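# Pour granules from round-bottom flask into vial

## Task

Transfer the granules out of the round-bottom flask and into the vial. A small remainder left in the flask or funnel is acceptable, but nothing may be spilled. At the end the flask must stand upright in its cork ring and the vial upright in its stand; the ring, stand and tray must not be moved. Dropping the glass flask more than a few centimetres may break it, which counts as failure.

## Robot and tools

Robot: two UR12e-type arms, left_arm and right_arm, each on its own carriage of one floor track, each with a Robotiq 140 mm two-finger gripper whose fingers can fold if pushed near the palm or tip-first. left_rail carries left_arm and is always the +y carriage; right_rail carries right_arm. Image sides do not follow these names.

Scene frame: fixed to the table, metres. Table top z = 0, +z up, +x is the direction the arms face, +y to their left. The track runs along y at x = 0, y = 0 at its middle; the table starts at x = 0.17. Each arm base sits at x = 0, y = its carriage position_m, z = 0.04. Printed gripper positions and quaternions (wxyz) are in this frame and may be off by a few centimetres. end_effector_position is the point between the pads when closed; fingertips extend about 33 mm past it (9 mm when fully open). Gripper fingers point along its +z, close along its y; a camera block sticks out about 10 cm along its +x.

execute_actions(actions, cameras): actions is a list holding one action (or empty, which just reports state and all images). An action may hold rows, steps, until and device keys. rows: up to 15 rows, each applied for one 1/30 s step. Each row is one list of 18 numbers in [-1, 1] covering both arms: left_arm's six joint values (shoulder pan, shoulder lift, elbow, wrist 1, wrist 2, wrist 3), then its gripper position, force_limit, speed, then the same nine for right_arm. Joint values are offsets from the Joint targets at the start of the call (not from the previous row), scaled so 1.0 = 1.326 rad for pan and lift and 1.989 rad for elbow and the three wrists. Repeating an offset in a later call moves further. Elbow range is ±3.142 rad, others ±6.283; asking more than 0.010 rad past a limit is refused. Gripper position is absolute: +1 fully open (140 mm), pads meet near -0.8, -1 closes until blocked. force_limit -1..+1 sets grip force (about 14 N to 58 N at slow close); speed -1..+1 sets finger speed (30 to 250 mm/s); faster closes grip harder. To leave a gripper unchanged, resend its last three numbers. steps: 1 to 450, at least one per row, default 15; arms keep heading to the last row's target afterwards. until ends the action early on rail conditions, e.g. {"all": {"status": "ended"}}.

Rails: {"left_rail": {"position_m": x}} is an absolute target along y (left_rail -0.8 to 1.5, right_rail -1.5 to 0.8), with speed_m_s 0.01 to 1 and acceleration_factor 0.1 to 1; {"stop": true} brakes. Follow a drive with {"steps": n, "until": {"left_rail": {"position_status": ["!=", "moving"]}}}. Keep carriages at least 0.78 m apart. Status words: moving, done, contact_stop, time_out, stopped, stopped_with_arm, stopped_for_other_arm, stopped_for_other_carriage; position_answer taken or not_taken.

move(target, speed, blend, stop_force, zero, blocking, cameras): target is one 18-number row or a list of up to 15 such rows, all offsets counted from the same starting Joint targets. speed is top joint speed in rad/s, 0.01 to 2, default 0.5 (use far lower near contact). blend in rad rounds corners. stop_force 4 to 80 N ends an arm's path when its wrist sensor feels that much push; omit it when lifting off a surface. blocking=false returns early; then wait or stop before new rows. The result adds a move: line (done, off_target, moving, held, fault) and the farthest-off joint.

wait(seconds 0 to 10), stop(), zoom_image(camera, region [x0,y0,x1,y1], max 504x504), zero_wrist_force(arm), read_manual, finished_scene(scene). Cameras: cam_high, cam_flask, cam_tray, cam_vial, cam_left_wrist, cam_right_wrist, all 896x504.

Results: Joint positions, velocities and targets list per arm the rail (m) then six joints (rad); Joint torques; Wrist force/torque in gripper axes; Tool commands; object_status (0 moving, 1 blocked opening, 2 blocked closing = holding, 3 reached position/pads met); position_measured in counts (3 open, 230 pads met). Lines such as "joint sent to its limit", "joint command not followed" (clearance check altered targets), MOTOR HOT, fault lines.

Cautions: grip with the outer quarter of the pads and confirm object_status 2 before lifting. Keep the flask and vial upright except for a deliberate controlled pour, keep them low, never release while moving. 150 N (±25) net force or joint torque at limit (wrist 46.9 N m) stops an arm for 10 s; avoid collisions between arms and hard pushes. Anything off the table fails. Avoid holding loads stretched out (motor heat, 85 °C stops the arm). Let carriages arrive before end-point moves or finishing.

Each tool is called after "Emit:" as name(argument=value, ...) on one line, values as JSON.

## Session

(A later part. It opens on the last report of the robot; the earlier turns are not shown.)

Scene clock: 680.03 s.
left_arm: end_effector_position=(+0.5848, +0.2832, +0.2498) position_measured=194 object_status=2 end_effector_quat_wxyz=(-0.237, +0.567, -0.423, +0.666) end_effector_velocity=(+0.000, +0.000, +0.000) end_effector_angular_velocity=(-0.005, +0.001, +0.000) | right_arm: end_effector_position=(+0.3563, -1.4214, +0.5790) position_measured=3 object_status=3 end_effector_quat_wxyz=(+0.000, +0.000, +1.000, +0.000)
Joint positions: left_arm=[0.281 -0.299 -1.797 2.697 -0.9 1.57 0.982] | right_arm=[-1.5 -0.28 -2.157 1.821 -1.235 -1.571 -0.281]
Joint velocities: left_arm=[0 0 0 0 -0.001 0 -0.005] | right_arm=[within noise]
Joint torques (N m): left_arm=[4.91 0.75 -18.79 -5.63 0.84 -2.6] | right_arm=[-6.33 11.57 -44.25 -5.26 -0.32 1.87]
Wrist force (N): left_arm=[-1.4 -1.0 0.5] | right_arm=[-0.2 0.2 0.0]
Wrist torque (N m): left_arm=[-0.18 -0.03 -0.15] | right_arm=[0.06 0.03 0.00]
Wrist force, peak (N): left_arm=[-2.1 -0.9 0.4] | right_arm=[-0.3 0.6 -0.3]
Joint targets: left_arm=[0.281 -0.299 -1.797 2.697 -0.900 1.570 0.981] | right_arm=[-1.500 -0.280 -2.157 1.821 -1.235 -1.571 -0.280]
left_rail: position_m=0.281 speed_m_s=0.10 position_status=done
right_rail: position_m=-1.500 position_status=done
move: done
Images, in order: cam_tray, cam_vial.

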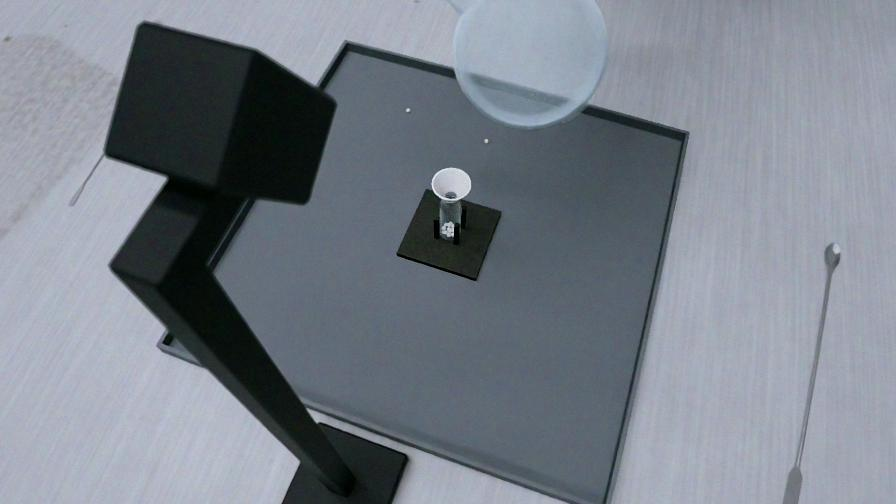

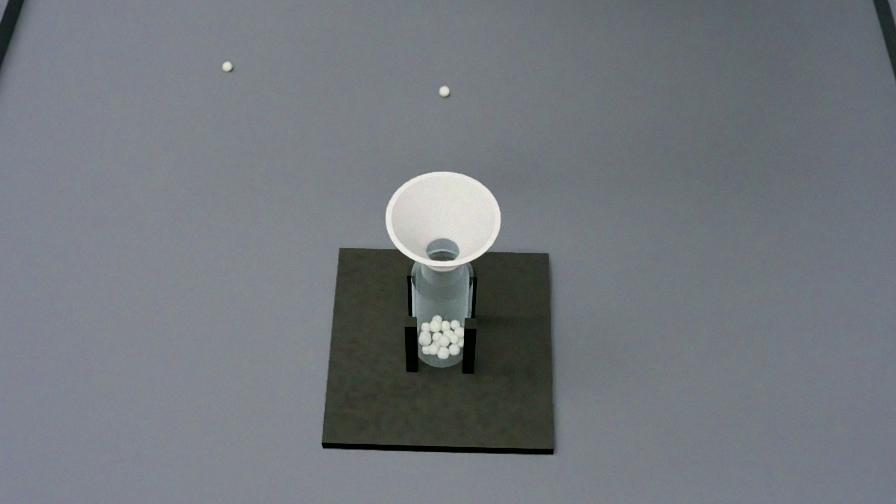

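Emit:
move(target=[0,0,0,0,0,-0.4932,-1,-0.05,-1,0,0,0,0,0,0,1,1,1], speed=0.6, cameras=[])

Emit:
execute_actions(actions=[{"left_rail":{"position_m":0.426,"speed_m_s":0.25,"acceleration_factor":0.2},"steps":240,"until":{"left_rail":{"position_status":["!=","moving"]}}}], cameras=[])

Emit:
move(target=[[0.6026,0,0,0,0,0,-1,-0.05,-1,0,0,0,0,0,0,1,1,1],[0.6026,0.3824,-0.1902,-0.0650,0,0,-1,-0.05,-1,0,0,0,0,0,0,1,1,1]], speed=0.4, cameras=["cam_flask","cam_vial","cam_tray","cam_left_wrist"])

Scene clock: 692.17 s.
left_arm: end_effector_position=(+0.5848, +0.2832, +0.2498) position_measured=194 object_status=2 end_effector_quat_wxyz=(+0.105, +0.699, -0.106, +0.699) | right_arm: end_effector_position=(+0.3563, -1.4214, +0.5790) position_measured=3 object_status=3 end_effector_quat_wxyz=(+0.000, +0.000, +1.000, +0.000)
Joint positions: left_arm=[0.281 -0.299 -1.797 2.697 -0.9 1.57 0.001] | right_arm=[-1.5 -0.28 -2.157 1.821 -1.235 -1.571 -0.281]
Joint torques (N m): left_arm=[3.88 -1.58 -31.56 -3.09 0.71 -2.84] | right_arm=[-10.67 9.89 -44.15 -5.41 -0.09 1.51]
Wrist force (N): left_arm=[-1.9 -1.1 0.6] | right_arm=[-0.1 0.2 0.1]
Wrist torque (N m): left_arm=[-0.01 0.18 -0.11] | right_arm=[0.05 0.01 0.00]
Wrist force, peak (N): left_arm=[-2.2 -1.2 0.4] | right_arm=[-0.1 0.1 0.7]
Joint targets: left_arm=[0.281 -0.299 -1.797 2.697 -0.900 1.570 0.000] | right_arm=[-1.500 -0.280 -2.157 1.821 -1.235 -1.571 -0.280]
left_rail: position_m=0.281 speed_m_s=0.10 position_status=done
right_rail: position_m=-1.500 position_status=done
move: done

Scene clock: 694.37 s.
left_arm: end_effector_position=(+0.5848, +0.4278, +0.2498) position_measured=194 object_status=2 end_effector_quat_wxyz=(+0.105, +0.699, -0.106, +0.699) | right_arm: end_effector_position=(+0.3563, -1.4214, +0.5790) position_measured=3 object_status=3 end_effector_quat_wxyz=(+0.000, +0.000, +1.000, +0.000)
Joint positions: left_arm=[0.426 -0.299 -1.797 2.697 -0.9 1.57 0] | right_arm=[-1.5 -0.281 -2.157 1.821 -1.235 -1.571 -0.281]
Joint torques (N m): left_arm=[3.77 -0.89 -37.46 -2.35 0.56 -2.41] | right_arm=[-10.55 10.31 -44.34 -5.75 -0.63 1.71]
Wrist force (N): left_arm=[-1.6 -1.0 0.8] | right_arm=[-0.2 0.4 0.0]
Wrist torque (N m): left_arm=[0.02 0.12 -0.11] | right_arm=[0.09 0.04 0.00]
Wrist force, peak (N): left_arm=[-2.1 -1.3 0.5] | right_arm=[-0.2 0.6 0.0]
Joint targets: left_arm=[0.426 -0.299 -1.797 2.697 -0.900 1.570 0.000] | right_arm=[-1.500 -0.280 -2.157 1.821 -1.235 -1.571 -0.280]
Tool commands: left_gripper/position=-1.0 left_gripper/force_limit=-0.05 left_gripper/speed=-1.0 right_gripper/position=+1.0 right_gripper/force_limit=+1.0 right_gripper/speed=+1.0
left_rail: position_m=0.426 speed_m_s=0.25 position_status=done
right_rail: position_m=-1.500 position_status=done

Scene clock: 698.40 s.
left_arm: end_effector_position=(+0.6231, +0.9645, +0.1998) position_measured=194 object_status=2 end_effector_quat_wxyz=(-0.175, +0.685, +0.175, +0.685) | right_arm: end_effector_position=(+0.3563, -1.4214, +0.5790) position_measured=3 object_status=3 end_effector_quat_wxyz=(+0.000, +0.000, +1.000, +0.000)
Joint positions: left_arm=[0.426 0.499 -1.29 2.319 -1.029 1.57 0] | right_arm=[-1.5 -0.28 -2.157 1.821 -1.235 -1.571 -0.281]
Joint torques (N m): left_arm=[13.29 -39.39 -36.39 -5.66 0.77 -2.17] | right_arm=[-8.81 8.91 -45.38 -5.66 -0.47 1.81]
Wrist force (N): left_arm=[-2.3 -0.2 0.9] | right_arm=[-0.1 0.1 0.1]
Wrist torque (N m): left_arm=[0.20 0.24 -0.09] | right_arm=[0.03 0.00 0.00]
Wrist force, peak (N): left_arm=[-3.2 -0.4 2.3] | right_arm=[0.0 0.7 -0.1]
Joint targets: left_arm=[0.426 0.499 -1.290 2.319 -1.029 1.570 0.000] | right_arm=[-1.500 -0.280 -2.157 1.821 -1.235 -1.571 -0.280]
left_rail: position_m=0.426 speed_m_s=0.25 position_status=done
right_rail: position_m=-1.500 position_status=done
move: done
Images, in order: cam_flask, cam_tray, cam_vial, cam_left_wrist.

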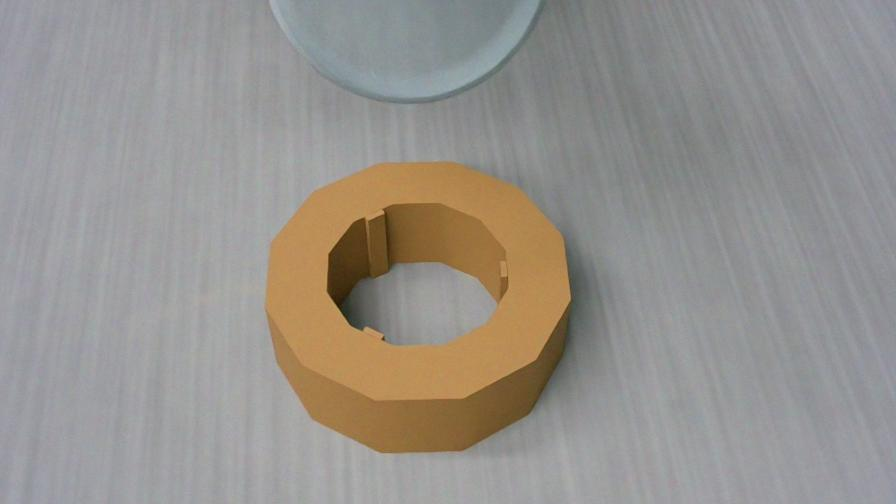

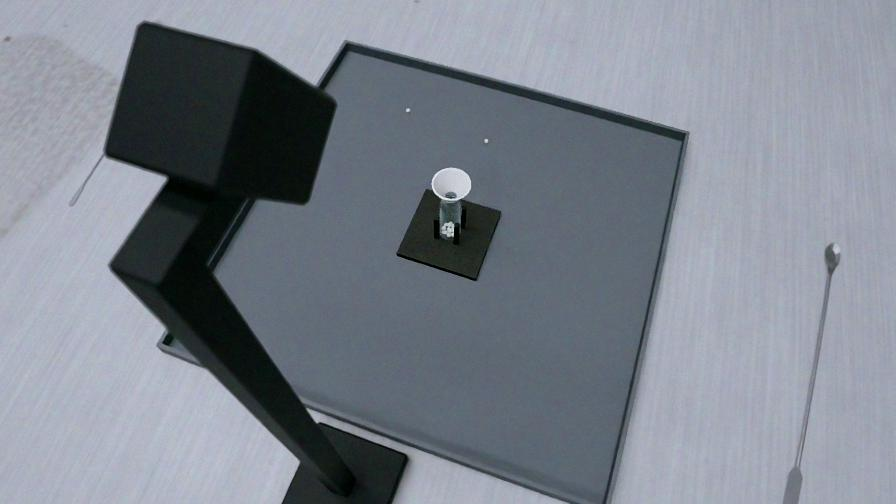

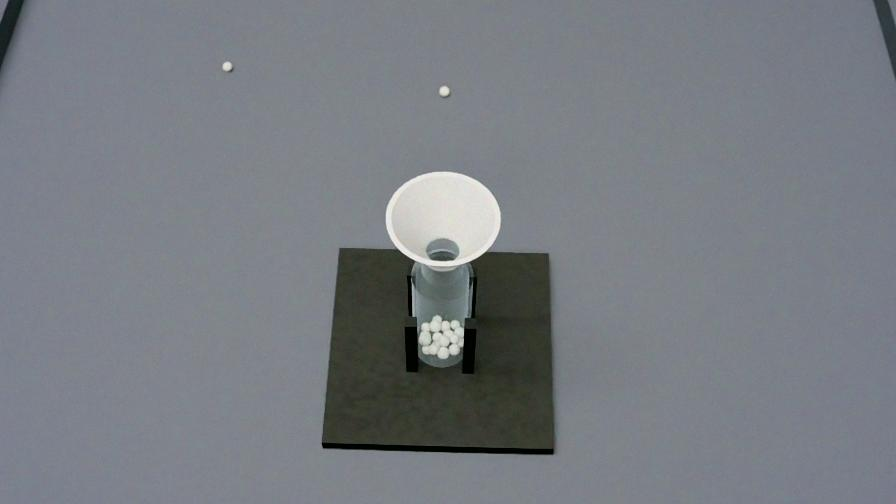

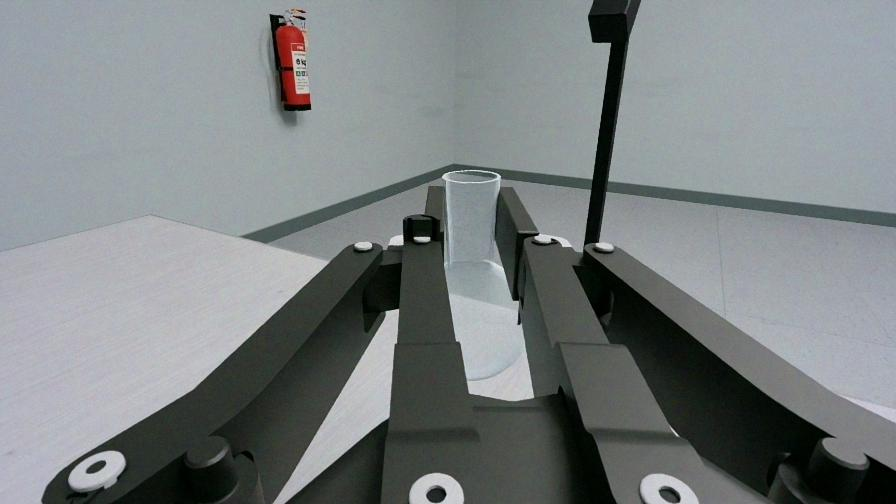

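Emit:
move(target=[0.0008,0.1408,0.0093,-0.1032,0,0,-1,-0.05,-1,0,0,0,0,0,0,1,1,1], speed=0.07, stop_force=6, cameras=["cam_flask"])

Scene clock: 711.23 s.
left_arm: end_effector_position=(+0.6230, +0.9654, +0.1082) position_measured=194 object_status=2 end_effector_quat_wxyz=(-0.175, +0.685, +0.175, +0.685) | right_arm: end_effector_position=(+0.3563, -1.4214, +0.5790) position_measured=3 object_status=3 end_effector_quat_wxyz=(+0.000, +0.000, +1.000, +0.000)
Joint positions: left_arm=[0.426 0.501 -1.103 2.338 -1.234 1.57 0] | right_arm=[-1.5 -0.28 -2.157 1.821 -1.235 -1.571 -0.281]
Joint torques (N m): left_arm=[12.53 -49.45 -6.78 -5.02 0.89 -2.06] | right_arm=[-6.98 7.29 -42.65 -5.6 -0.49 1.93]
Wrist force (N): left_arm=[-1.1 -0.5 0.7] | right_arm=[-0.1 0.0 0.2]
Wrist torque (N m): left_arm=[0.12 0.20 -0.08] | right_arm=[0.00 0.00 0.00]
Wrist force, peak (N): left_arm=[-2.6 -0.9 0.9] | right_arm=[-0.3 0.7 0.4]
Joint targets: left_arm=[0.426 0.501 -1.103 2.338 -1.234 1.570 0.000] | right_arm=[-1.500 -0.280 -2.157 1.821 -1.235 -1.571 -0.280]
left_rail: position_m=0.426 speed_m_s=0.25 position_status=done
right_rail: position_m=-1.500 position_status=done
move: done
Images, in order: cam_flask.

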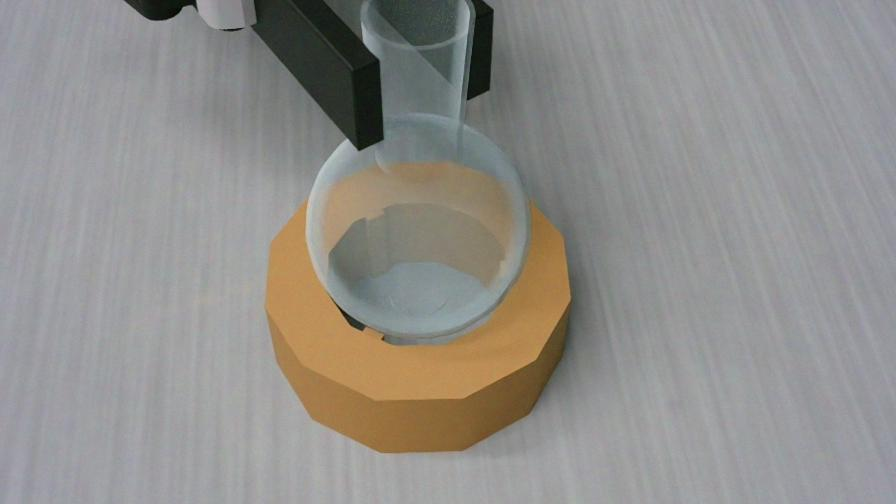

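Emit:
execute_actions(actions=[{"rows":[[0,0.0006,0,-0.0004,0,0,-1,-0.05,-1,0,0,0,0,0,0,1,1,1]],"steps":20}], cameras=[])

Emit:
execute_actions(actions=[{"rows":[[0,0,0,0,0,0,1,-0.05,-1,0,0,0,0,0,0,1,1,1]],"steps":150}], cameras=["cam_flask","cam_left_wrist"])

Scene clock: 718.87 s.
left_arm: end_effector_position=(+0.6230, +0.9654, +0.1078) position_measured=194 object_status=2 end_effector_quat_wxyz=(-0.175, +0.685, +0.175, +0.685) | right_arm: end_effector_position=(+0.3563, -1.4214, +0.5790) position_measured=3 object_status=3 end_effector_quat_wxyz=(+0.000, +0.000, +1.000, +0.000)
Joint positions: left_arm=[0.426 0.501 -1.102 2.338 -1.235 1.57 0] | right_arm=[-1.5 -0.28 -2.157 1.821 -1.235 -1.571 -0.281]
Joint torques (N m): left_arm=[11.99 -48.49 -13.18 -4.32 0.9 -2.07] | right_arm=[-9.7 11.69 -44.91 -5.51 -0.7 1.62]
Wrist force (N): left_arm=[0.2 -0.1 0.3] | right_arm=[0.0 0.3 0.2]
Wrist torque (N m): left_arm=[0.17 0.27 -0.06] | right_arm=[0.07 -0.01 0.00]
Wrist force, peak (N): left_arm=[-1.7 -0.5 1.1] | right_arm=[-0.4 0.5 0.3]
Joint targets: left_arm=[0.426 0.501 -1.102 2.338 -1.235 1.570 0.000] | right_arm=[-1.500 -0.280 -2.157 1.821 -1.235 -1.571 -0.280]
left_rail: position_m=0.426 speed_m_s=0.25 position_status=done
right_rail: position_m=-1.500 position_status=done

Scene clock: 724.07 s.
left_arm: end_effector_position=(+0.6230, +0.9654, +0.1078) position_measured=3 object_status=3 end_effector_quat_wxyz=(-0.175, +0.685, +0.175, +0.685) | right_arm: end_effector_position=(+0.3563, -1.4214, +0.5790) position_measured=3 object_status=3 end_effector_quat_wxyz=(+0.000, +0.000, +1.000, +0.000)
Joint positions: left_arm=[0.426 0.501 -1.102 2.338 -1.235 1.57 0] | right_arm=[-1.5 -0.28 -2.157 1.821 -1.235 -1.571 -0.281]
Joint torques (N m): left_arm=[9.21 -64.11 -22.03 -2.26 0.81 -1.99] | right_arm=[-5.82 8.69 -43.21 -5.76 -0.66 2.26]
Wrist force (N): left_arm=[-1.5 -0.5 0.8] | right_arm=[-0.2 0.4 0.0]
Wrist torque (N m): left_arm=[0.13 0.26 -0.08] | right_arm=[0.09 0.03 0.00]
Wrist force, peak (N): left_arm=[-1.6 -0.8 1.2] | right_arm=[-0.3 0.4 0.6]
Joint targets: left_arm=[0.426 0.501 -1.102 2.338 -1.235 1.570 0.000] | right_arm=[-1.500 -0.280 -2.157 1.821 -1.235 -1.571 -0.280]
left_rail: position_m=0.426 speed_m_s=0.25 position_status=done
right_rail: position_m=-1.500 position_status=done
Images, in order: cam_flask, cam_left_wrist.

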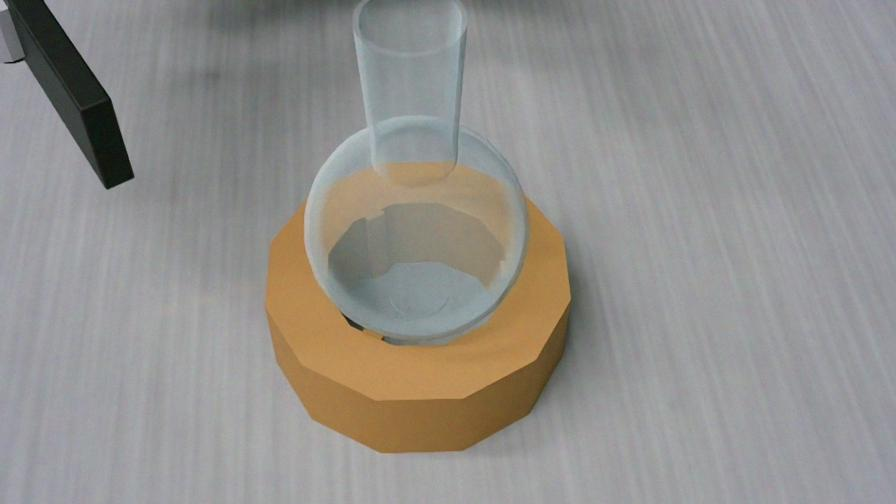

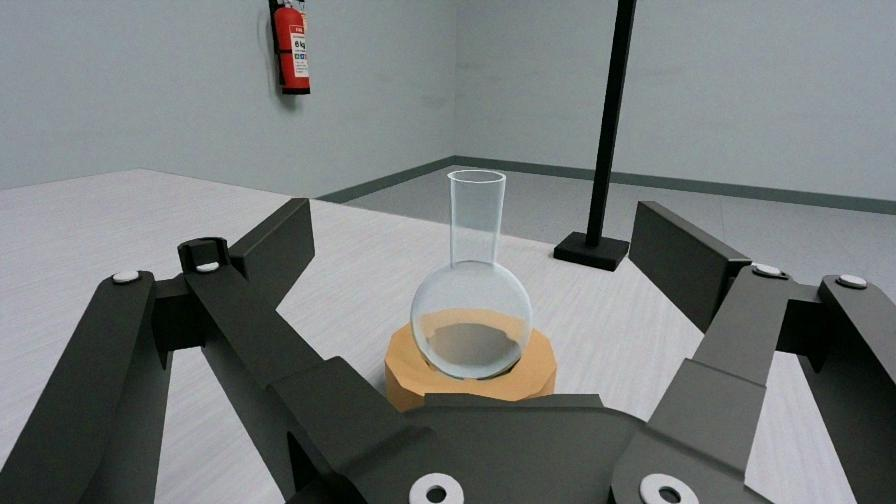

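Emit:
move(target=[[0,-0.1418,-0.01,0.104,0,0,1,-0.05,-1,0,0,0,0,0,0,1,1,1],[0,-0.5239,0.1804,0.1684,0,0,1,-0.05,-1,0,0,0,0,0,0,1,1,1]], speed=[0.15, 0.5], cameras=["cam_flask"])

Emit:
execute_actions(actions=[{"left_rail":{"position_m":0.117,"speed_m_s":0.4,"acceleration_factor":0.4},"steps":240,"until":{"left_rail":{"position_status":["!=","moving"]}}}], cameras=[])

Scene clock: 758.63 s.
left_arm: end_effector_position=(+0.4069, +0.8472, +0.2507) position_measured=3 object_status=3 end_effector_quat_wxyz=(-0.175, +0.685, +0.175, +0.685) | right_arm: end_effector_position=(+0.3563, -1.4214, +0.5790) position_measured=3 object_status=3 end_effector_quat_wxyz=(+0.000, +0.000, +1.000, +0.000)
Joint positions: left_arm=[0.426 0.501 -1.796 2.696 -0.9 1.57 0] | right_arm=[-1.5 -0.28 -2.157 1.821 -1.235 -1.571 -0.281]
Joint torques (N m): left_arm=[7.58 -23.91 -20.16 -0.9 1.06 -1.82] | right_arm=[-8.59 14.04 -42.85 -5.87 0.01 2.06]
Wrist force (N): left_arm=[-1.3 -0.6 1.1] | right_arm=[-0.1 0.0 0.2]
Wrist torque (N m): left_arm=[0.09 0.24 -0.09] | right_arm=[0.01 0.02 0.00]
Wrist force, peak (N): left_arm=[-2.7 -0.2 2.4] | right_arm=[-0.5 0.8 0.1]
Joint targets: left_arm=[0.426 0.501 -1.797 2.696 -0.900 1.570 0.000] | right_arm=[-1.500 -0.280 -2.157 1.821 -1.235 -1.571 -0.280]
left_rail: position_m=0.426 speed_m_s=0.25 position_status=done
right_rail: position_m=-1.500 position_status=done
move: done
Images, in order: cam_flask.

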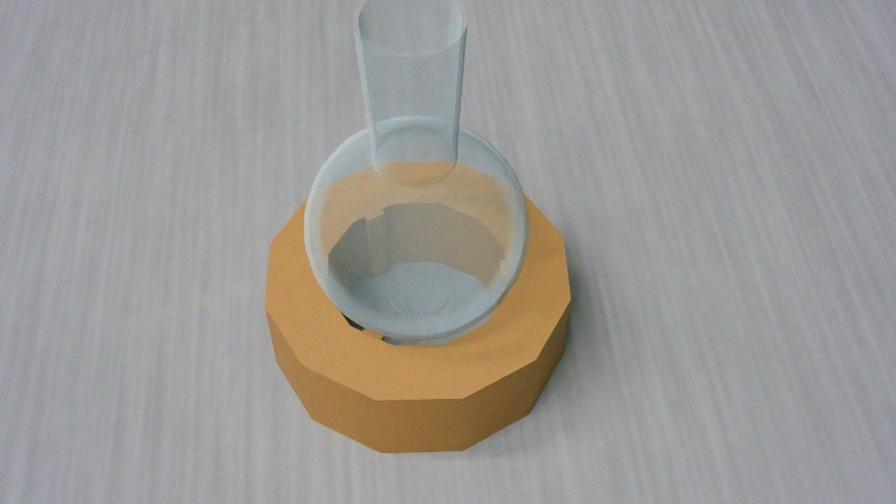

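Scene clock: 760.90 s.
left_arm: end_effector_position=(+0.4067, +0.5381, +0.2507) position_measured=3 object_status=3 end_effector_quat_wxyz=(-0.175, +0.685, +0.175, +0.685) end_effector_velocity=(+0.000, -0.001, +0.000) end_effector_angular_velocity=(+0.001, +0.001, +0.000) | right_arm: end_effector_position=(+0.3563, -1.4214, +0.5790) position_measured=3 object_status=3 end_effector_quat_wxyz=(+0.000, +0.000, +1.000, +0.000)
Joint positions: left_arm=[0.117 0.501 -1.797 2.696 -0.9 1.57 0] | right_arm=[-1.5 -0.281 -2.157 1.821 -1.235 -1.571 -0.281]
Joint velocities: left_arm=[-0.001 0 0 0 0 -0.001 0.001] | right_arm=[within noise]
Joint torques (N m): left_arm=[7.62 -18.02 -22.42 -2.38 0.97 -1.84] | right_arm=[-9.4 10.07 -43.61 -5.4 -0.24 2.3]
Wrist force (N): left_arm=[-1.6 -0.7 1.0] | right_arm=[0.2 0.3 -0.1]
Wrist torque (N m): left_arm=[0.07 0.30 -0.10] | right_arm=[0.06 -0.05 0.00]
Wrist force, peak (N): left_arm=[-1.6 -1.6 1.1] | right_arm=[-0.3 0.3 0.5]
Joint targets: left_arm=[0.117 0.501 -1.797 2.696 -0.900 1.570 0.000] | right_arm=[-1.500 -0.280 -2.157 1.821 -1.235 -1.571 -0.280]
Tool commands: left_gripper/position=+1.0 left_gripper/force_limit=-0.05 left_gripper/speed=-1.0 right_gripper/position=+1.0 right_gripper/force_limit=+1.0 right_gripper/speed=+1.0
left_rail: position_m=0.117 speed_m_s=0.40 position_status=done
right_rail: position_m=-1.500 position_status=done

Emit:
move(target=[-0.3778,0.3308,-0.4161,0.9858,0,0,-1,-1,0,0,0,0,0,0,0,1,1,1], speed=0.7, cameras=["cam_tray","cam_vial","cam_left_wrist"])

Scene clock: 772.10 s.
left_arm: end_effector_position=(+0.5082, +0.2911, +0.1997) position_measured=233 object_status=3 end_effector_quat_wxyz=(+0.000, +1.000, +0.000, +0.000) | right_arm: end_effector_position=(+0.3563, -1.4214, +0.5790) position_measured=3 object_status=3 end_effector_quat_wxyz=(+0.000, +0.000, +1.000, +0.000)
Joint positions: left_arm=[0.117 0 -1.358 1.869 1.06 1.57 0] | right_arm=[-1.5 -0.28 -2.157 1.821 -1.235 -1.571 -0.28]
Joint torques (N m): left_arm=[-8.05 -43.78 -44.6 6.84 1.05 -1.57] | right_arm=[-10.09 9.95 -42.86 -5.64 -0.62 2.28]
Wrist force (N): left_arm=[-0.9 -0.2 0.2] | right_arm=[0.0 -0.1 -0.3]
Wrist torque (N m): left_arm=[-0.09 0.15 -0.01] | right_arm=[-0.02 -0.01 0.00]
Wrist force, peak (N): left_arm=[-1.8 -1.2 0.7] | right_arm=[0.1 0.7 0.0]
Joint targets: left_arm=[0.117 0.000 -1.358 1.869 1.060 1.570 0.000] | right_arm=[-1.500 -0.280 -2.157 1.821 -1.235 -1.571 -0.280]
left_rail: position_m=0.117 speed_m_s=0.40 position_status=done
right_rail: position_m=-1.500 position_status=done
move: done
Images, in order: cam_tray, cam_vial, cam_left_wrist.

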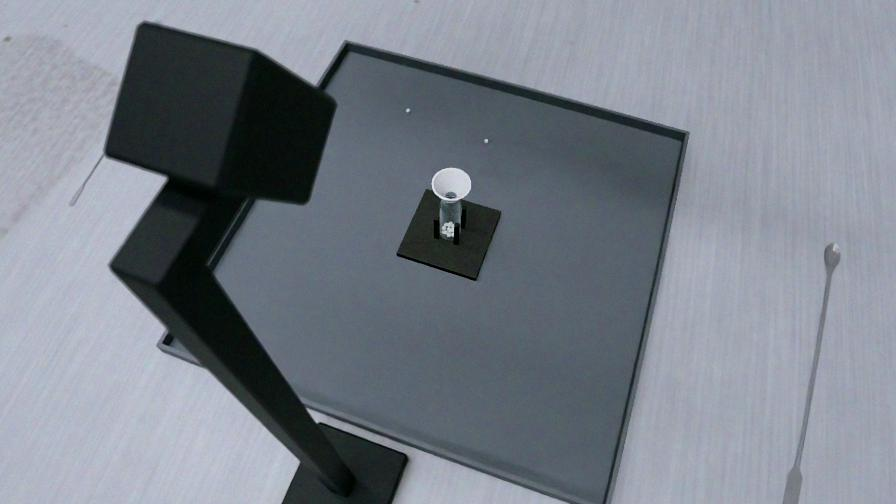

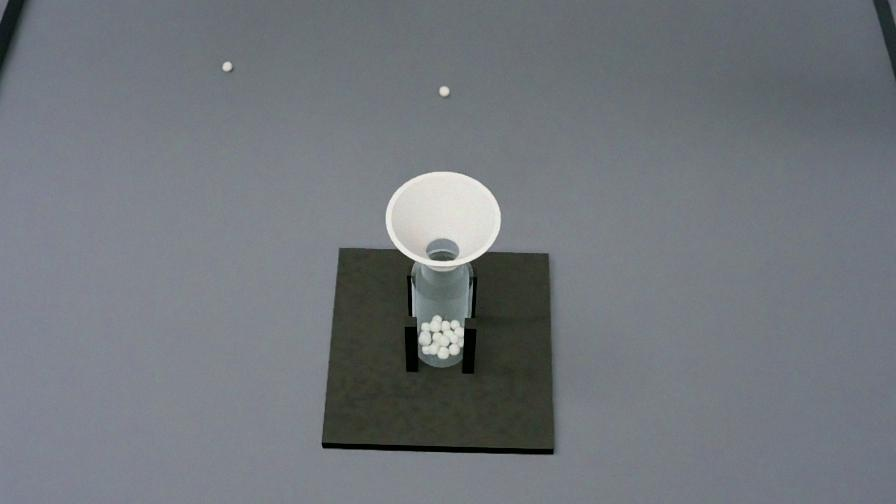

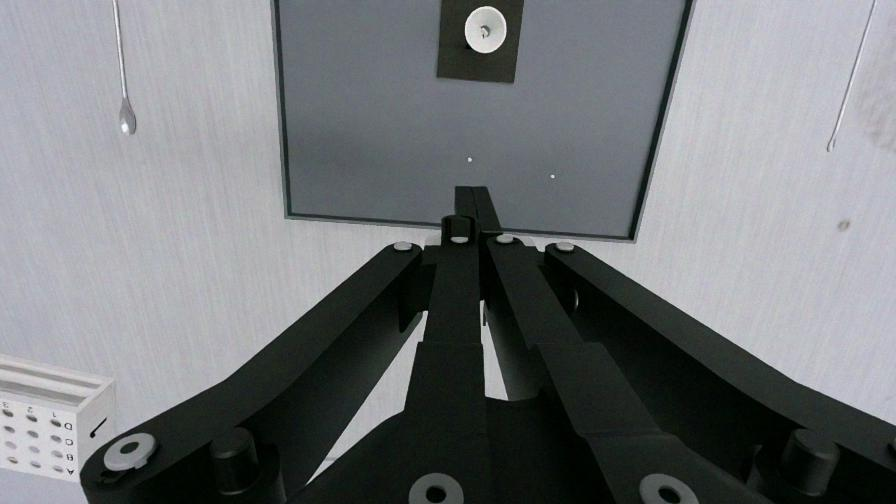

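Emit:
move(target=[0,0.0735,0.0411,-0.0901,0,0,-1,-1,0,0,0,0,0,0,0,1,1,1], speed=0.3, cameras=["cam_tray","cam_vial","cam_left_wrist"])

Scene clock: 784.47 s.
left_arm: end_effector_position=(+0.5081, +0.2911, +0.1001) position_measured=233 object_status=3 end_effector_quat_wxyz=(+0.000, +1.000, +0.000, +0.000) | right_arm: end_effector_position=(+0.3563, -1.4214, +0.5790) position_measured=3 object_status=3 end_effector_quat_wxyz=(+0.000, +0.000, +1.000, +0.000)
Joint positions: left_arm=[0.117 0 -1.261 1.95 0.881 1.57 0] | right_arm=[-1.5 -0.281 -2.157 1.821 -1.235 -1.571 -0.28]
Joint torques (N m): left_arm=[-11.45 -48.45 -18.49 2.78 1.11 -1.51] | right_arm=[-10.04 10.8 -43.51 -5.96 -0.18 1.61]
Wrist force (N): left_arm=[-0.8 0.3 -0.2] | right_arm=[-0.1 0.4 0.2]
Wrist torque (N m): left_arm=[0.05 0.15 -0.02] | right_arm=[0.09 0.01 0.00]
Wrist force, peak (N): left_arm=[-1.1 0.5 1.5] | right_arm=[-0.3 0.5 0.4]
Joint targets: left_arm=[0.117 0.000 -1.261 1.951 0.881 1.570 0.000] | right_arm=[-1.500 -0.280 -2.157 1.821 -1.235 -1.571 -0.280]
left_rail: position_m=0.117 speed_m_s=0.40 position_status=done
right_rail: position_m=-1.500 position_status=done
move: done
Images, in order: cam_tray, cam_vial, cam_left_wrist.

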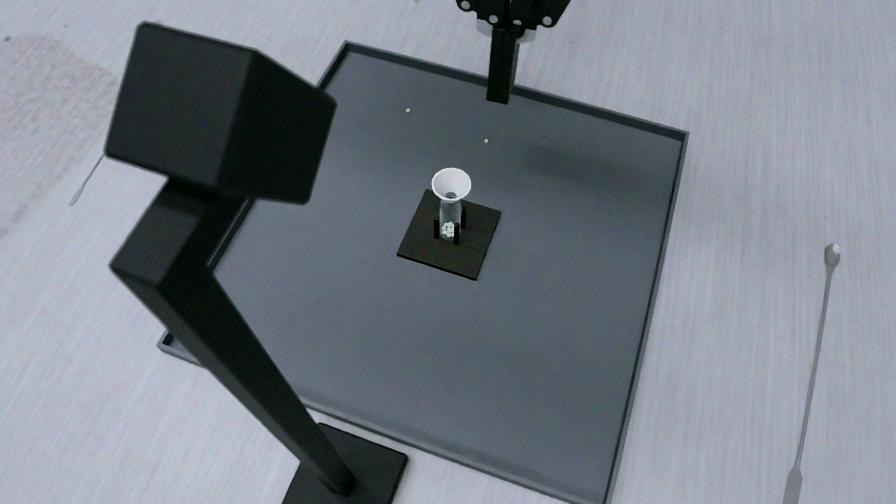

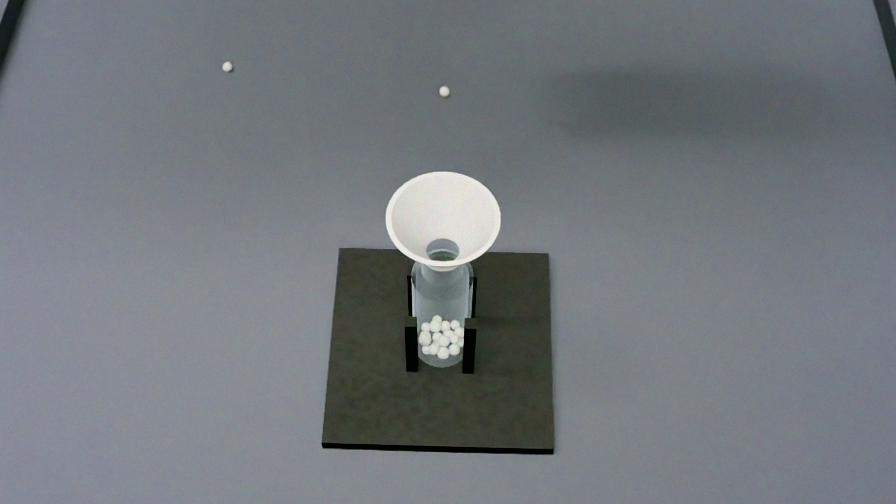

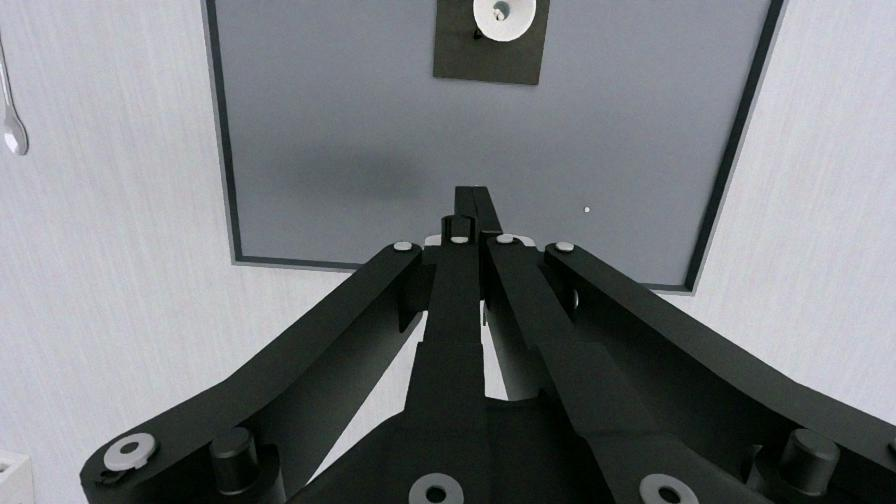

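Emit:
execute_actions(actions=[{"left_rail":{"position_m":0.152,"speed_m_s":0.2,"acceleration_factor":0.4},"steps":240,"until":{"left_rail":{"position_status":["!=","moving"]}}}], cameras=[])

Emit:
move(target=[0,0.0448,0.0141,-0.0440,0,0,-1,-1,0,0,0,0,0,0,0,1,1,1], speed=0.1, cameras=["cam_vial","cam_left_wrist"])

Emit:
move(target=[0,0.0192,0.0061,-0.0188,0,0,-1,-1,0,0,0,0,0,0,0,1,1,1], speed=0.012, stop_force=4, cameras=["cam_tray","cam_vial","cam_left_wrist"])

Scene clock: 800.40 s.
left_arm: end_effector_position=(+0.5080, +0.3260, +0.0999) position_measured=233 object_status=3 end_effector_quat_wxyz=(+0.000, +1.000, +0.000, +0.000) end_effector_velocity=(+0.000, +0.000, +0.000) end_effector_angular_velocity=(-0.001, +0.000, -0.001) | right_arm: end_effector_position=(+0.3563, -1.4214, +0.5790) position_measured=3 object_status=3 end_effector_quat_wxyz=(+0.000, +0.000, +1.000, +0.000)
Joint positions: left_arm=[0.152 0 -1.261 1.951 0.881 1.57 0] | right_arm=[-1.5 -0.28 -2.157 1.821 -1.235 -1.571 -0.281]
Joint velocities: left_arm=[0.001 0 0 0 0 0.001 0.001] | right_arm=[within noise]
Joint torques (N m): left_arm=[-9.23 -50.84 -27.19 4.69 1.11 -1.32] | right_arm=[-8.56 10.46 -43.26 -5.05 -0.96 1.6]
Wrist force (N): left_arm=[-0.9 0.5 0.1] | right_arm=[-0.1 -0.1 0.1]
Wrist torque (N m): left_arm=[0.09 0.17 -0.02] | right_arm=[0.00 0.02 0.01]
Wrist force, peak (N): left_arm=[-0.5 1.5 0.3] | right_arm=[-0.1 0.7 0.2]
Joint targets: left_arm=[0.152 0.000 -1.261 1.951 0.881 1.570 0.000] | right_arm=[-1.500 -0.280 -2.157 1.821 -1.235 -1.571 -0.280]
Tool commands: left_gripper/position=-1.0 left_gripper/force_limit=-1.0 left_gripper/speed=+0.0 right_gripper/position=+1.0 right_gripper/force_limit=+1.0 right_gripper/speed=+1.0
left_rail: position_m=0.152 speed_m_s=0.20 position_status=done
right_rail: position_m=-1.500 position_status=done

Scene clock: 801.77 s.
left_arm: end_effector_position=(+0.5089, +0.3261, +0.0509) position_measured=233 object_status=3 end_effector_quat_wxyz=(+0.000, +1.000, +0.000, +0.000) | right_arm: end_effector_position=(+0.3563, -1.4214, +0.5790) position_measured=3 object_status=3 end_effector_quat_wxyz=(+0.000, +0.000, +1.000, +0.000)
Joint positions: left_arm=[0.152 0 -1.202 1.979 0.794 1.57 0] | right_arm=[-1.5 -0.281 -2.157 1.821 -1.235 -1.571 -0.28]
Joint torques (N m): left_arm=[-7.33 -49.67 -15.95 3.23 0.77 -1.26] | right_arm=[-8.21 9.77 -43.02 -5.68 -0.31 2.21]
Wrist force (N): left_arm=[-0.7 0.1 0.1] | right_arm=[-0.2 0.0 -0.2]
Wrist torque (N m): left_arm=[-0.01 0.13 -0.04] | right_arm=[0.02 0.02 0.00]
Wrist force, peak (N): left_arm=[-0.9 0.5 1.4] | right_arm=[-0.6 0.4 0.1]
Joint targets: left_arm=[0.152 0.000 -1.201 1.979 0.793 1.570 0.000] | right_arm=[-1.500 -0.280 -2.157 1.821 -1.235 -1.571 -0.280]
left_rail: position_m=0.152 speed_m_s=0.20 position_status=done
right_rail: position_m=-1.500 position_status=done
move: done
Images, in order: cam_vial, cam_left_wrist.

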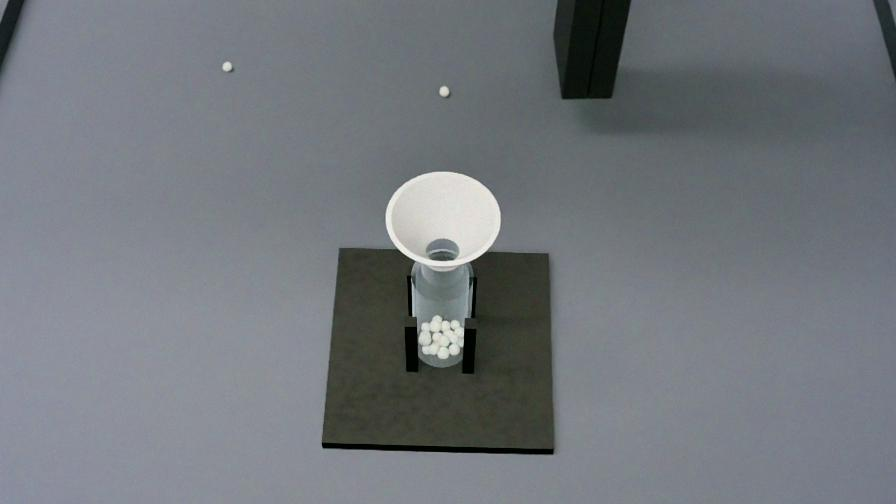

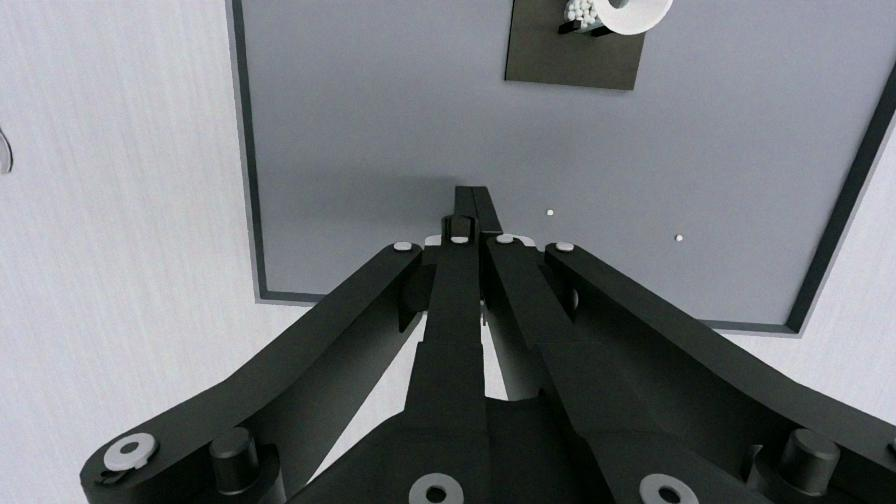

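Scene clock: 805.60 s.
left_arm: end_effector_position=(+0.5083, +0.3261, +0.0354) position_measured=233 object_status=3 end_effector_quat_wxyz=(+0.000, +1.000, +0.000, +0.000) | right_arm: end_effector_position=(+0.3563, -1.4214, +0.5790) position_measured=3 object_status=3 end_effector_quat_wxyz=(+0.000, +0.000, +1.000, +0.000)
Joint positions: left_arm=[0.152 0 -1.183 1.988 0.766 1.57 0] | right_arm=[-1.5 -0.281 -2.157 1.821 -1.235 -1.571 -0.281]
Joint torques (N m): left_arm=[-6.6 -71.31 -33.16 5.78 1.05 -1.42] | right_arm=[-10.5 11.69 -44.15 -5.7 -0.04 2.01]
Wrist force (N): left_arm=[-0.1 0.5 -11.2] | right_arm=[-0.3 0.3 -0.3]
Wrist torque (N m): left_arm=[0.03 0.15 -0.03] | right_arm=[0.06 0.04 0.00]
Wrist force, peak (N): left_arm=[-1.0 1.1 -27.0] | right_arm=[-0.3 0.6 0.3]
Joint targets: left_arm=[0.152 0.000 -1.183 1.988 0.766 1.570 0.000] | right_arm=[-1.500 -0.280 -2.157 1.821 -1.235 -1.571 -0.280]
left_rail: position_m=0.152 speed_m_s=0.20 position_status=done
right_rail: position_m=-1.500 position_status=done
move: contact (left_arm)
Images, in order: cam_tray, cam_vial, cam_left_wrist.

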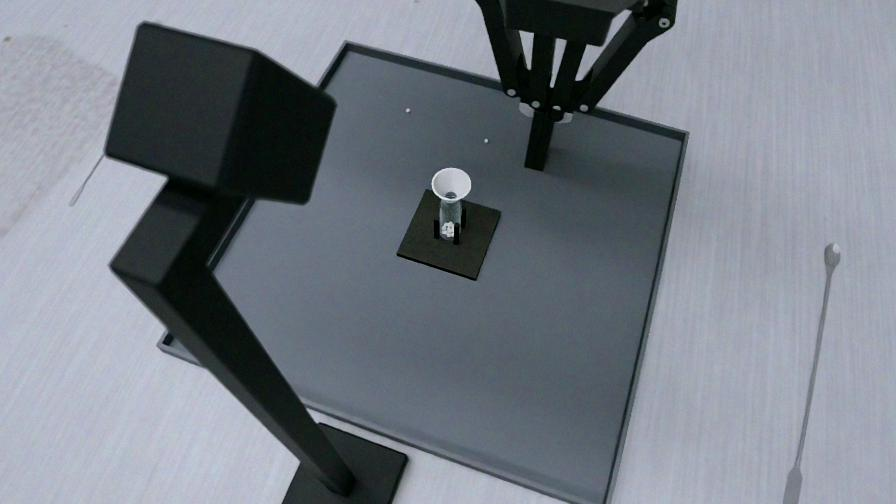

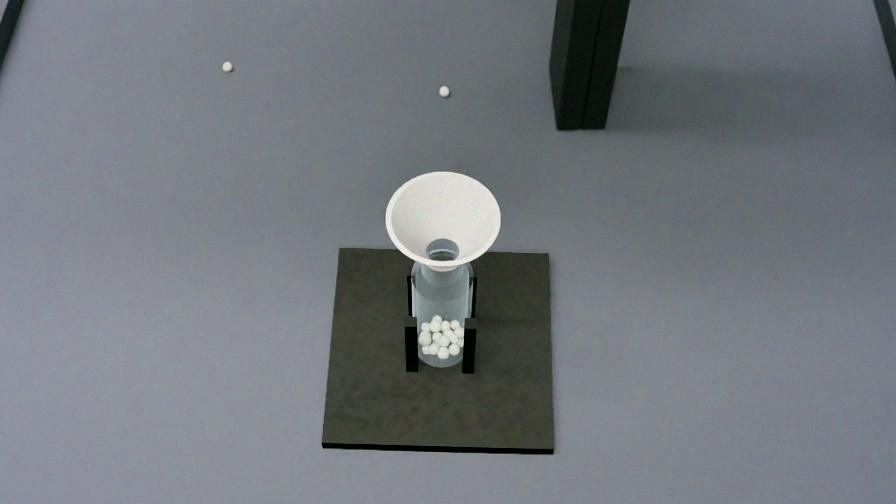

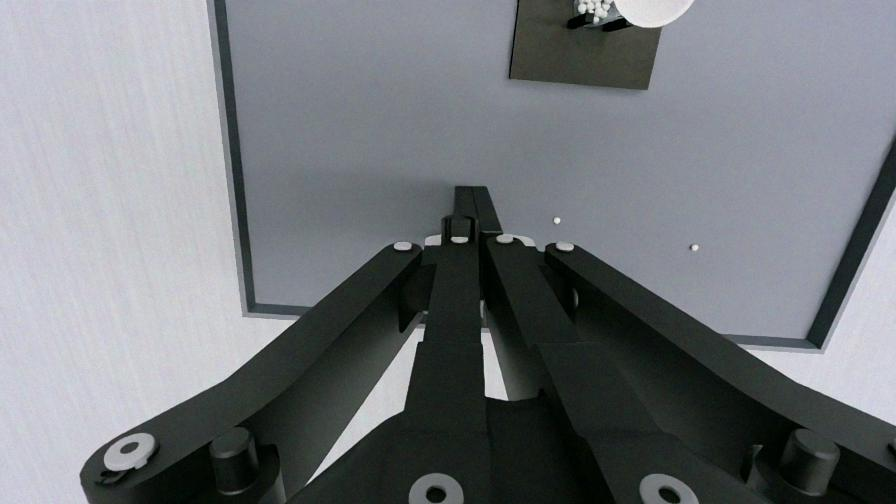

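Emit:
move(target=[0,-0.0448,-0.0092,0.0389,0,0,-1,-1,0,0,0,0,0,0,0,1,1,1], speed=0.1, cameras=[])

Emit:
execute_actions(actions=[{"left_rail":{"position_m":0.1077,"speed_m_s":0.2,"acceleration_factor":0.4},"rows":[[0,0,0,0,0,0,-0.55,-1,-1,0,0,0,0,0,0,1,1,1]],"steps":90}], cameras=["cam_left_wrist"])

Emit:
move(target=[0,0.0404,0.0122,-0.0391,0,0,-0.55,-1,-1,0,0,0,0,0,0,1,1,1], speed=0.06, cameras=["cam_tray","cam_vial","cam_left_wrist"])

Scene clock: 823.93 s.
left_arm: end_effector_position=(+0.5051, +0.3261, +0.0799) position_measured=233 object_status=3 end_effector_quat_wxyz=(+0.000, +1.000, +0.000, +0.000) | right_arm: end_effector_position=(+0.3563, -1.4214, +0.5790) position_measured=3 object_status=3 end_effector_quat_wxyz=(+0.000, +0.000, +1.000, +0.000)
Joint positions: left_arm=[0.152 0 -1.242 1.969 0.843 1.57 0] | right_arm=[-1.5 -0.28 -2.157 1.821 -1.235 -1.571 -0.281]
Joint torques (N m): left_arm=[-7.02 -67.48 -40.32 8.02 0.96 -1.32] | right_arm=[-10.45 10.88 -42.52 -5.29 -0.75 2.29]
Wrist force (N): left_arm=[-0.8 0.3 0.2] | right_arm=[-0.2 0.4 -0.3]
Wrist torque (N m): left_arm=[0.04 0.18 -0.05] | right_arm=[0.10 0.02 0.00]
Wrist force, peak (N): left_arm=[-0.3 0.5 -11.4] | right_arm=[-0.3 0.6 0.3]
Joint targets: left_arm=[0.152 0.000 -1.242 1.969 0.843 1.570 0.000] | right_arm=[-1.500 -0.280 -2.157 1.821 -1.235 -1.571 -0.280]
left_rail: position_m=0.152 speed_m_s=0.20 position_status=done
right_rail: position_m=-1.500 position_status=done
move: done

Scene clock: 827.13 s.
left_arm: end_effector_position=(+0.5051, +0.2818, +0.0802) position_measured=199 object_status=3 end_effector_quat_wxyz=(+0.000, +1.000, +0.000, +0.000) | right_arm: end_effector_position=(+0.3563, -1.4214, +0.5790) position_measured=3 object_status=3 end_effector_quat_wxyz=(+0.000, +0.000, +1.000, +0.000)
Joint positions: left_arm=[0.108 0 -1.242 1.969 0.843 1.57 0] | right_arm=[-1.5 -0.28 -2.157 1.821 -1.235 -1.571 -0.281]
Joint torques (N m): left_arm=[-6.77 -73.24 -31.93 6.17 1.04 -1.39] | right_arm=[-10.5 9.73 -42.78 -5.95 -0.42 2.19]
Wrist force (N): left_arm=[-0.7 0.5 0.4] | right_arm=[0.0 0.1 0.1]
Wrist torque (N m): left_arm=[0.07 0.15 -0.04] | right_arm=[0.03 0.00 0.00]
Wrist force, peak (N): left_arm=[-1.0 1.4 -0.1] | right_arm=[-0.5 0.4 0.3]
Joint targets: left_arm=[0.108 0.000 -1.242 1.969 0.843 1.570 0.000] | right_arm=[-1.500 -0.280 -2.157 1.821 -1.235 -1.571 -0.280]
left_rail: position_m=0.108 speed_m_s=0.20 position_status=done
right_rail: position_m=-1.500 position_status=done
Images, in order: cam_left_wrist.

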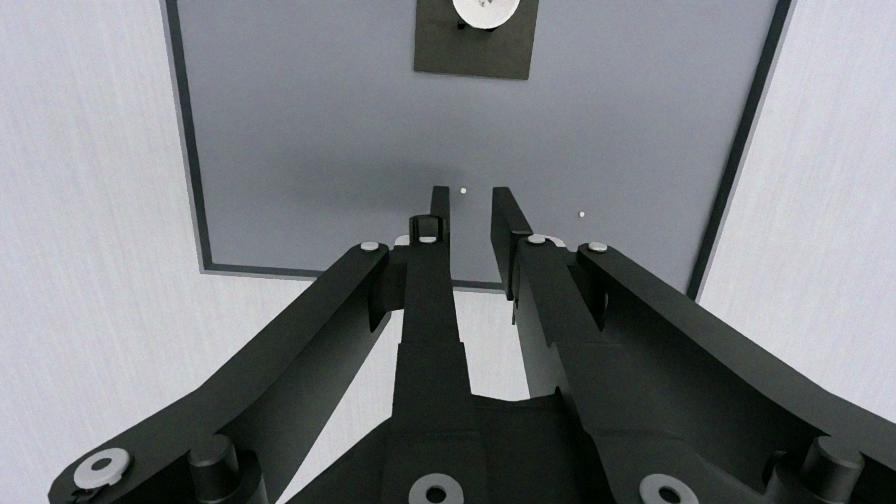

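Scene clock: 828.87 s.
left_arm: end_effector_position=(+0.5050, +0.2818, +0.0369) position_measured=199 object_status=3 end_effector_quat_wxyz=(+0.000, +1.000, +0.000, +0.000) | right_arm: end_effector_position=(+0.3563, -1.4214, +0.5790) position_measured=3 object_status=3 end_effector_quat_wxyz=(+0.000, +0.000, +1.000, +0.000)
Joint positions: left_arm=[0.108 0 -1.189 1.993 0.766 1.57 0] | right_arm=[-1.5 -0.281 -2.157 1.821 -1.235 -1.571 -0.28]
Joint torques (N m): left_arm=[-6.57 -54.28 -13.27 3.09 0.92 -1.43] | right_arm=[-10.86 8.59 -43.36 -5.37 -0.35 2.19]
Wrist force (N): left_arm=[-0.8 0.2 0.3] | right_arm=[-0.1 0.2 0.0]
Wrist torque (N m): left_arm=[0.03 0.15 -0.03] | right_arm=[0.06 0.01 0.00]
Wrist force, peak (N): left_arm=[-1.0 1.0 -0.1] | right_arm=[-0.6 0.3 0.3]
Joint targets: left_arm=[0.108 0.000 -1.189 1.993 0.766 1.570 0.000] | right_arm=[-1.500 -0.280 -2.157 1.821 -1.235 -1.571 -0.280]
left_rail: position_m=0.108 speed_m_s=0.20 position_status=done
right_rail: position_m=-1.500 position_status=done
move: done
Images, in order: cam_tray, cam_vial, cam_left_wrist.

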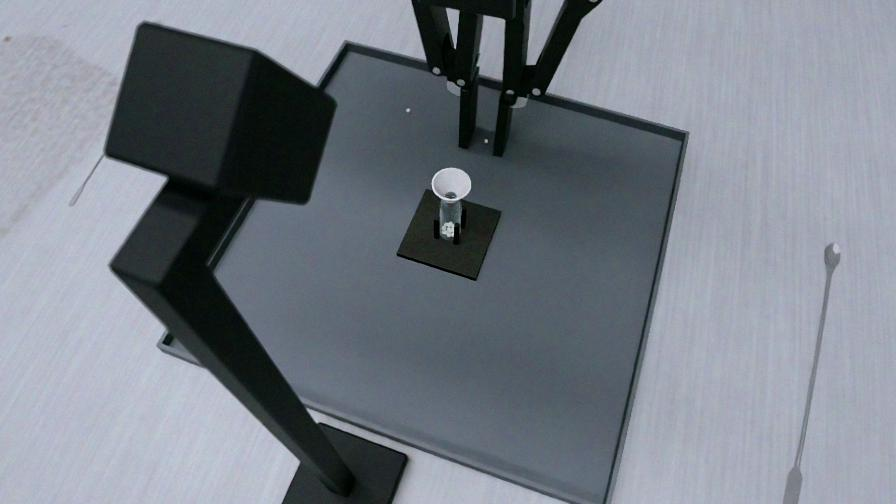

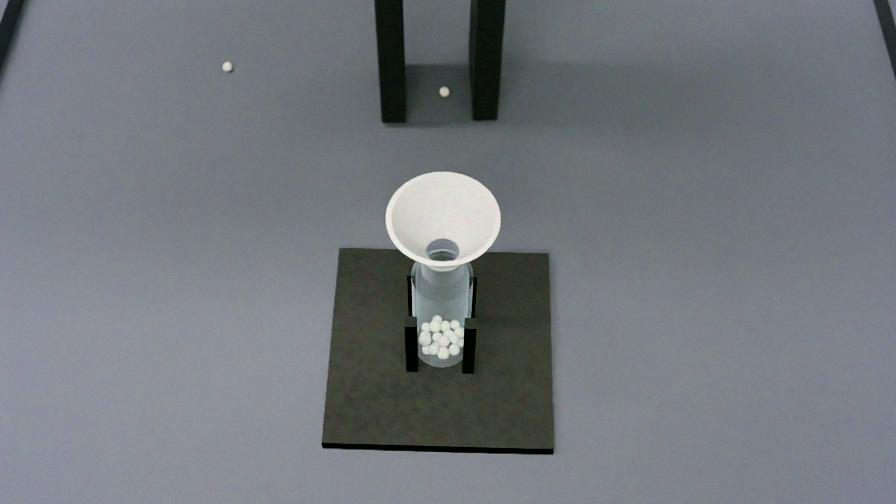

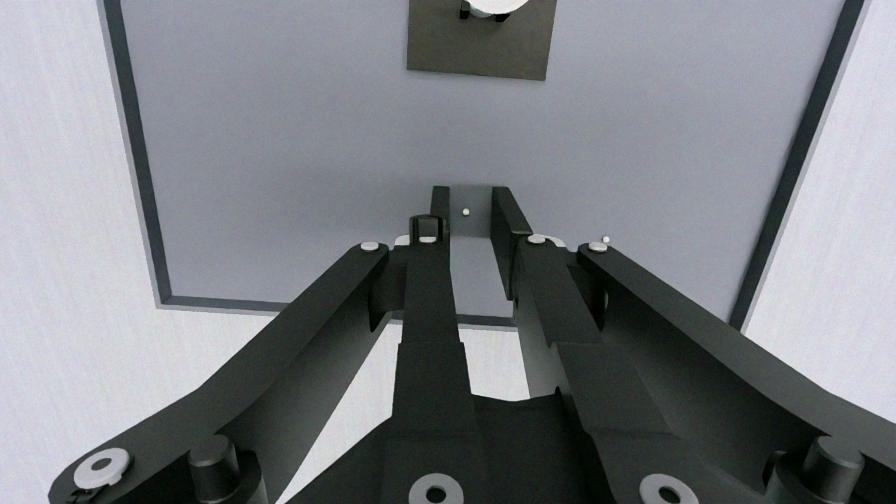

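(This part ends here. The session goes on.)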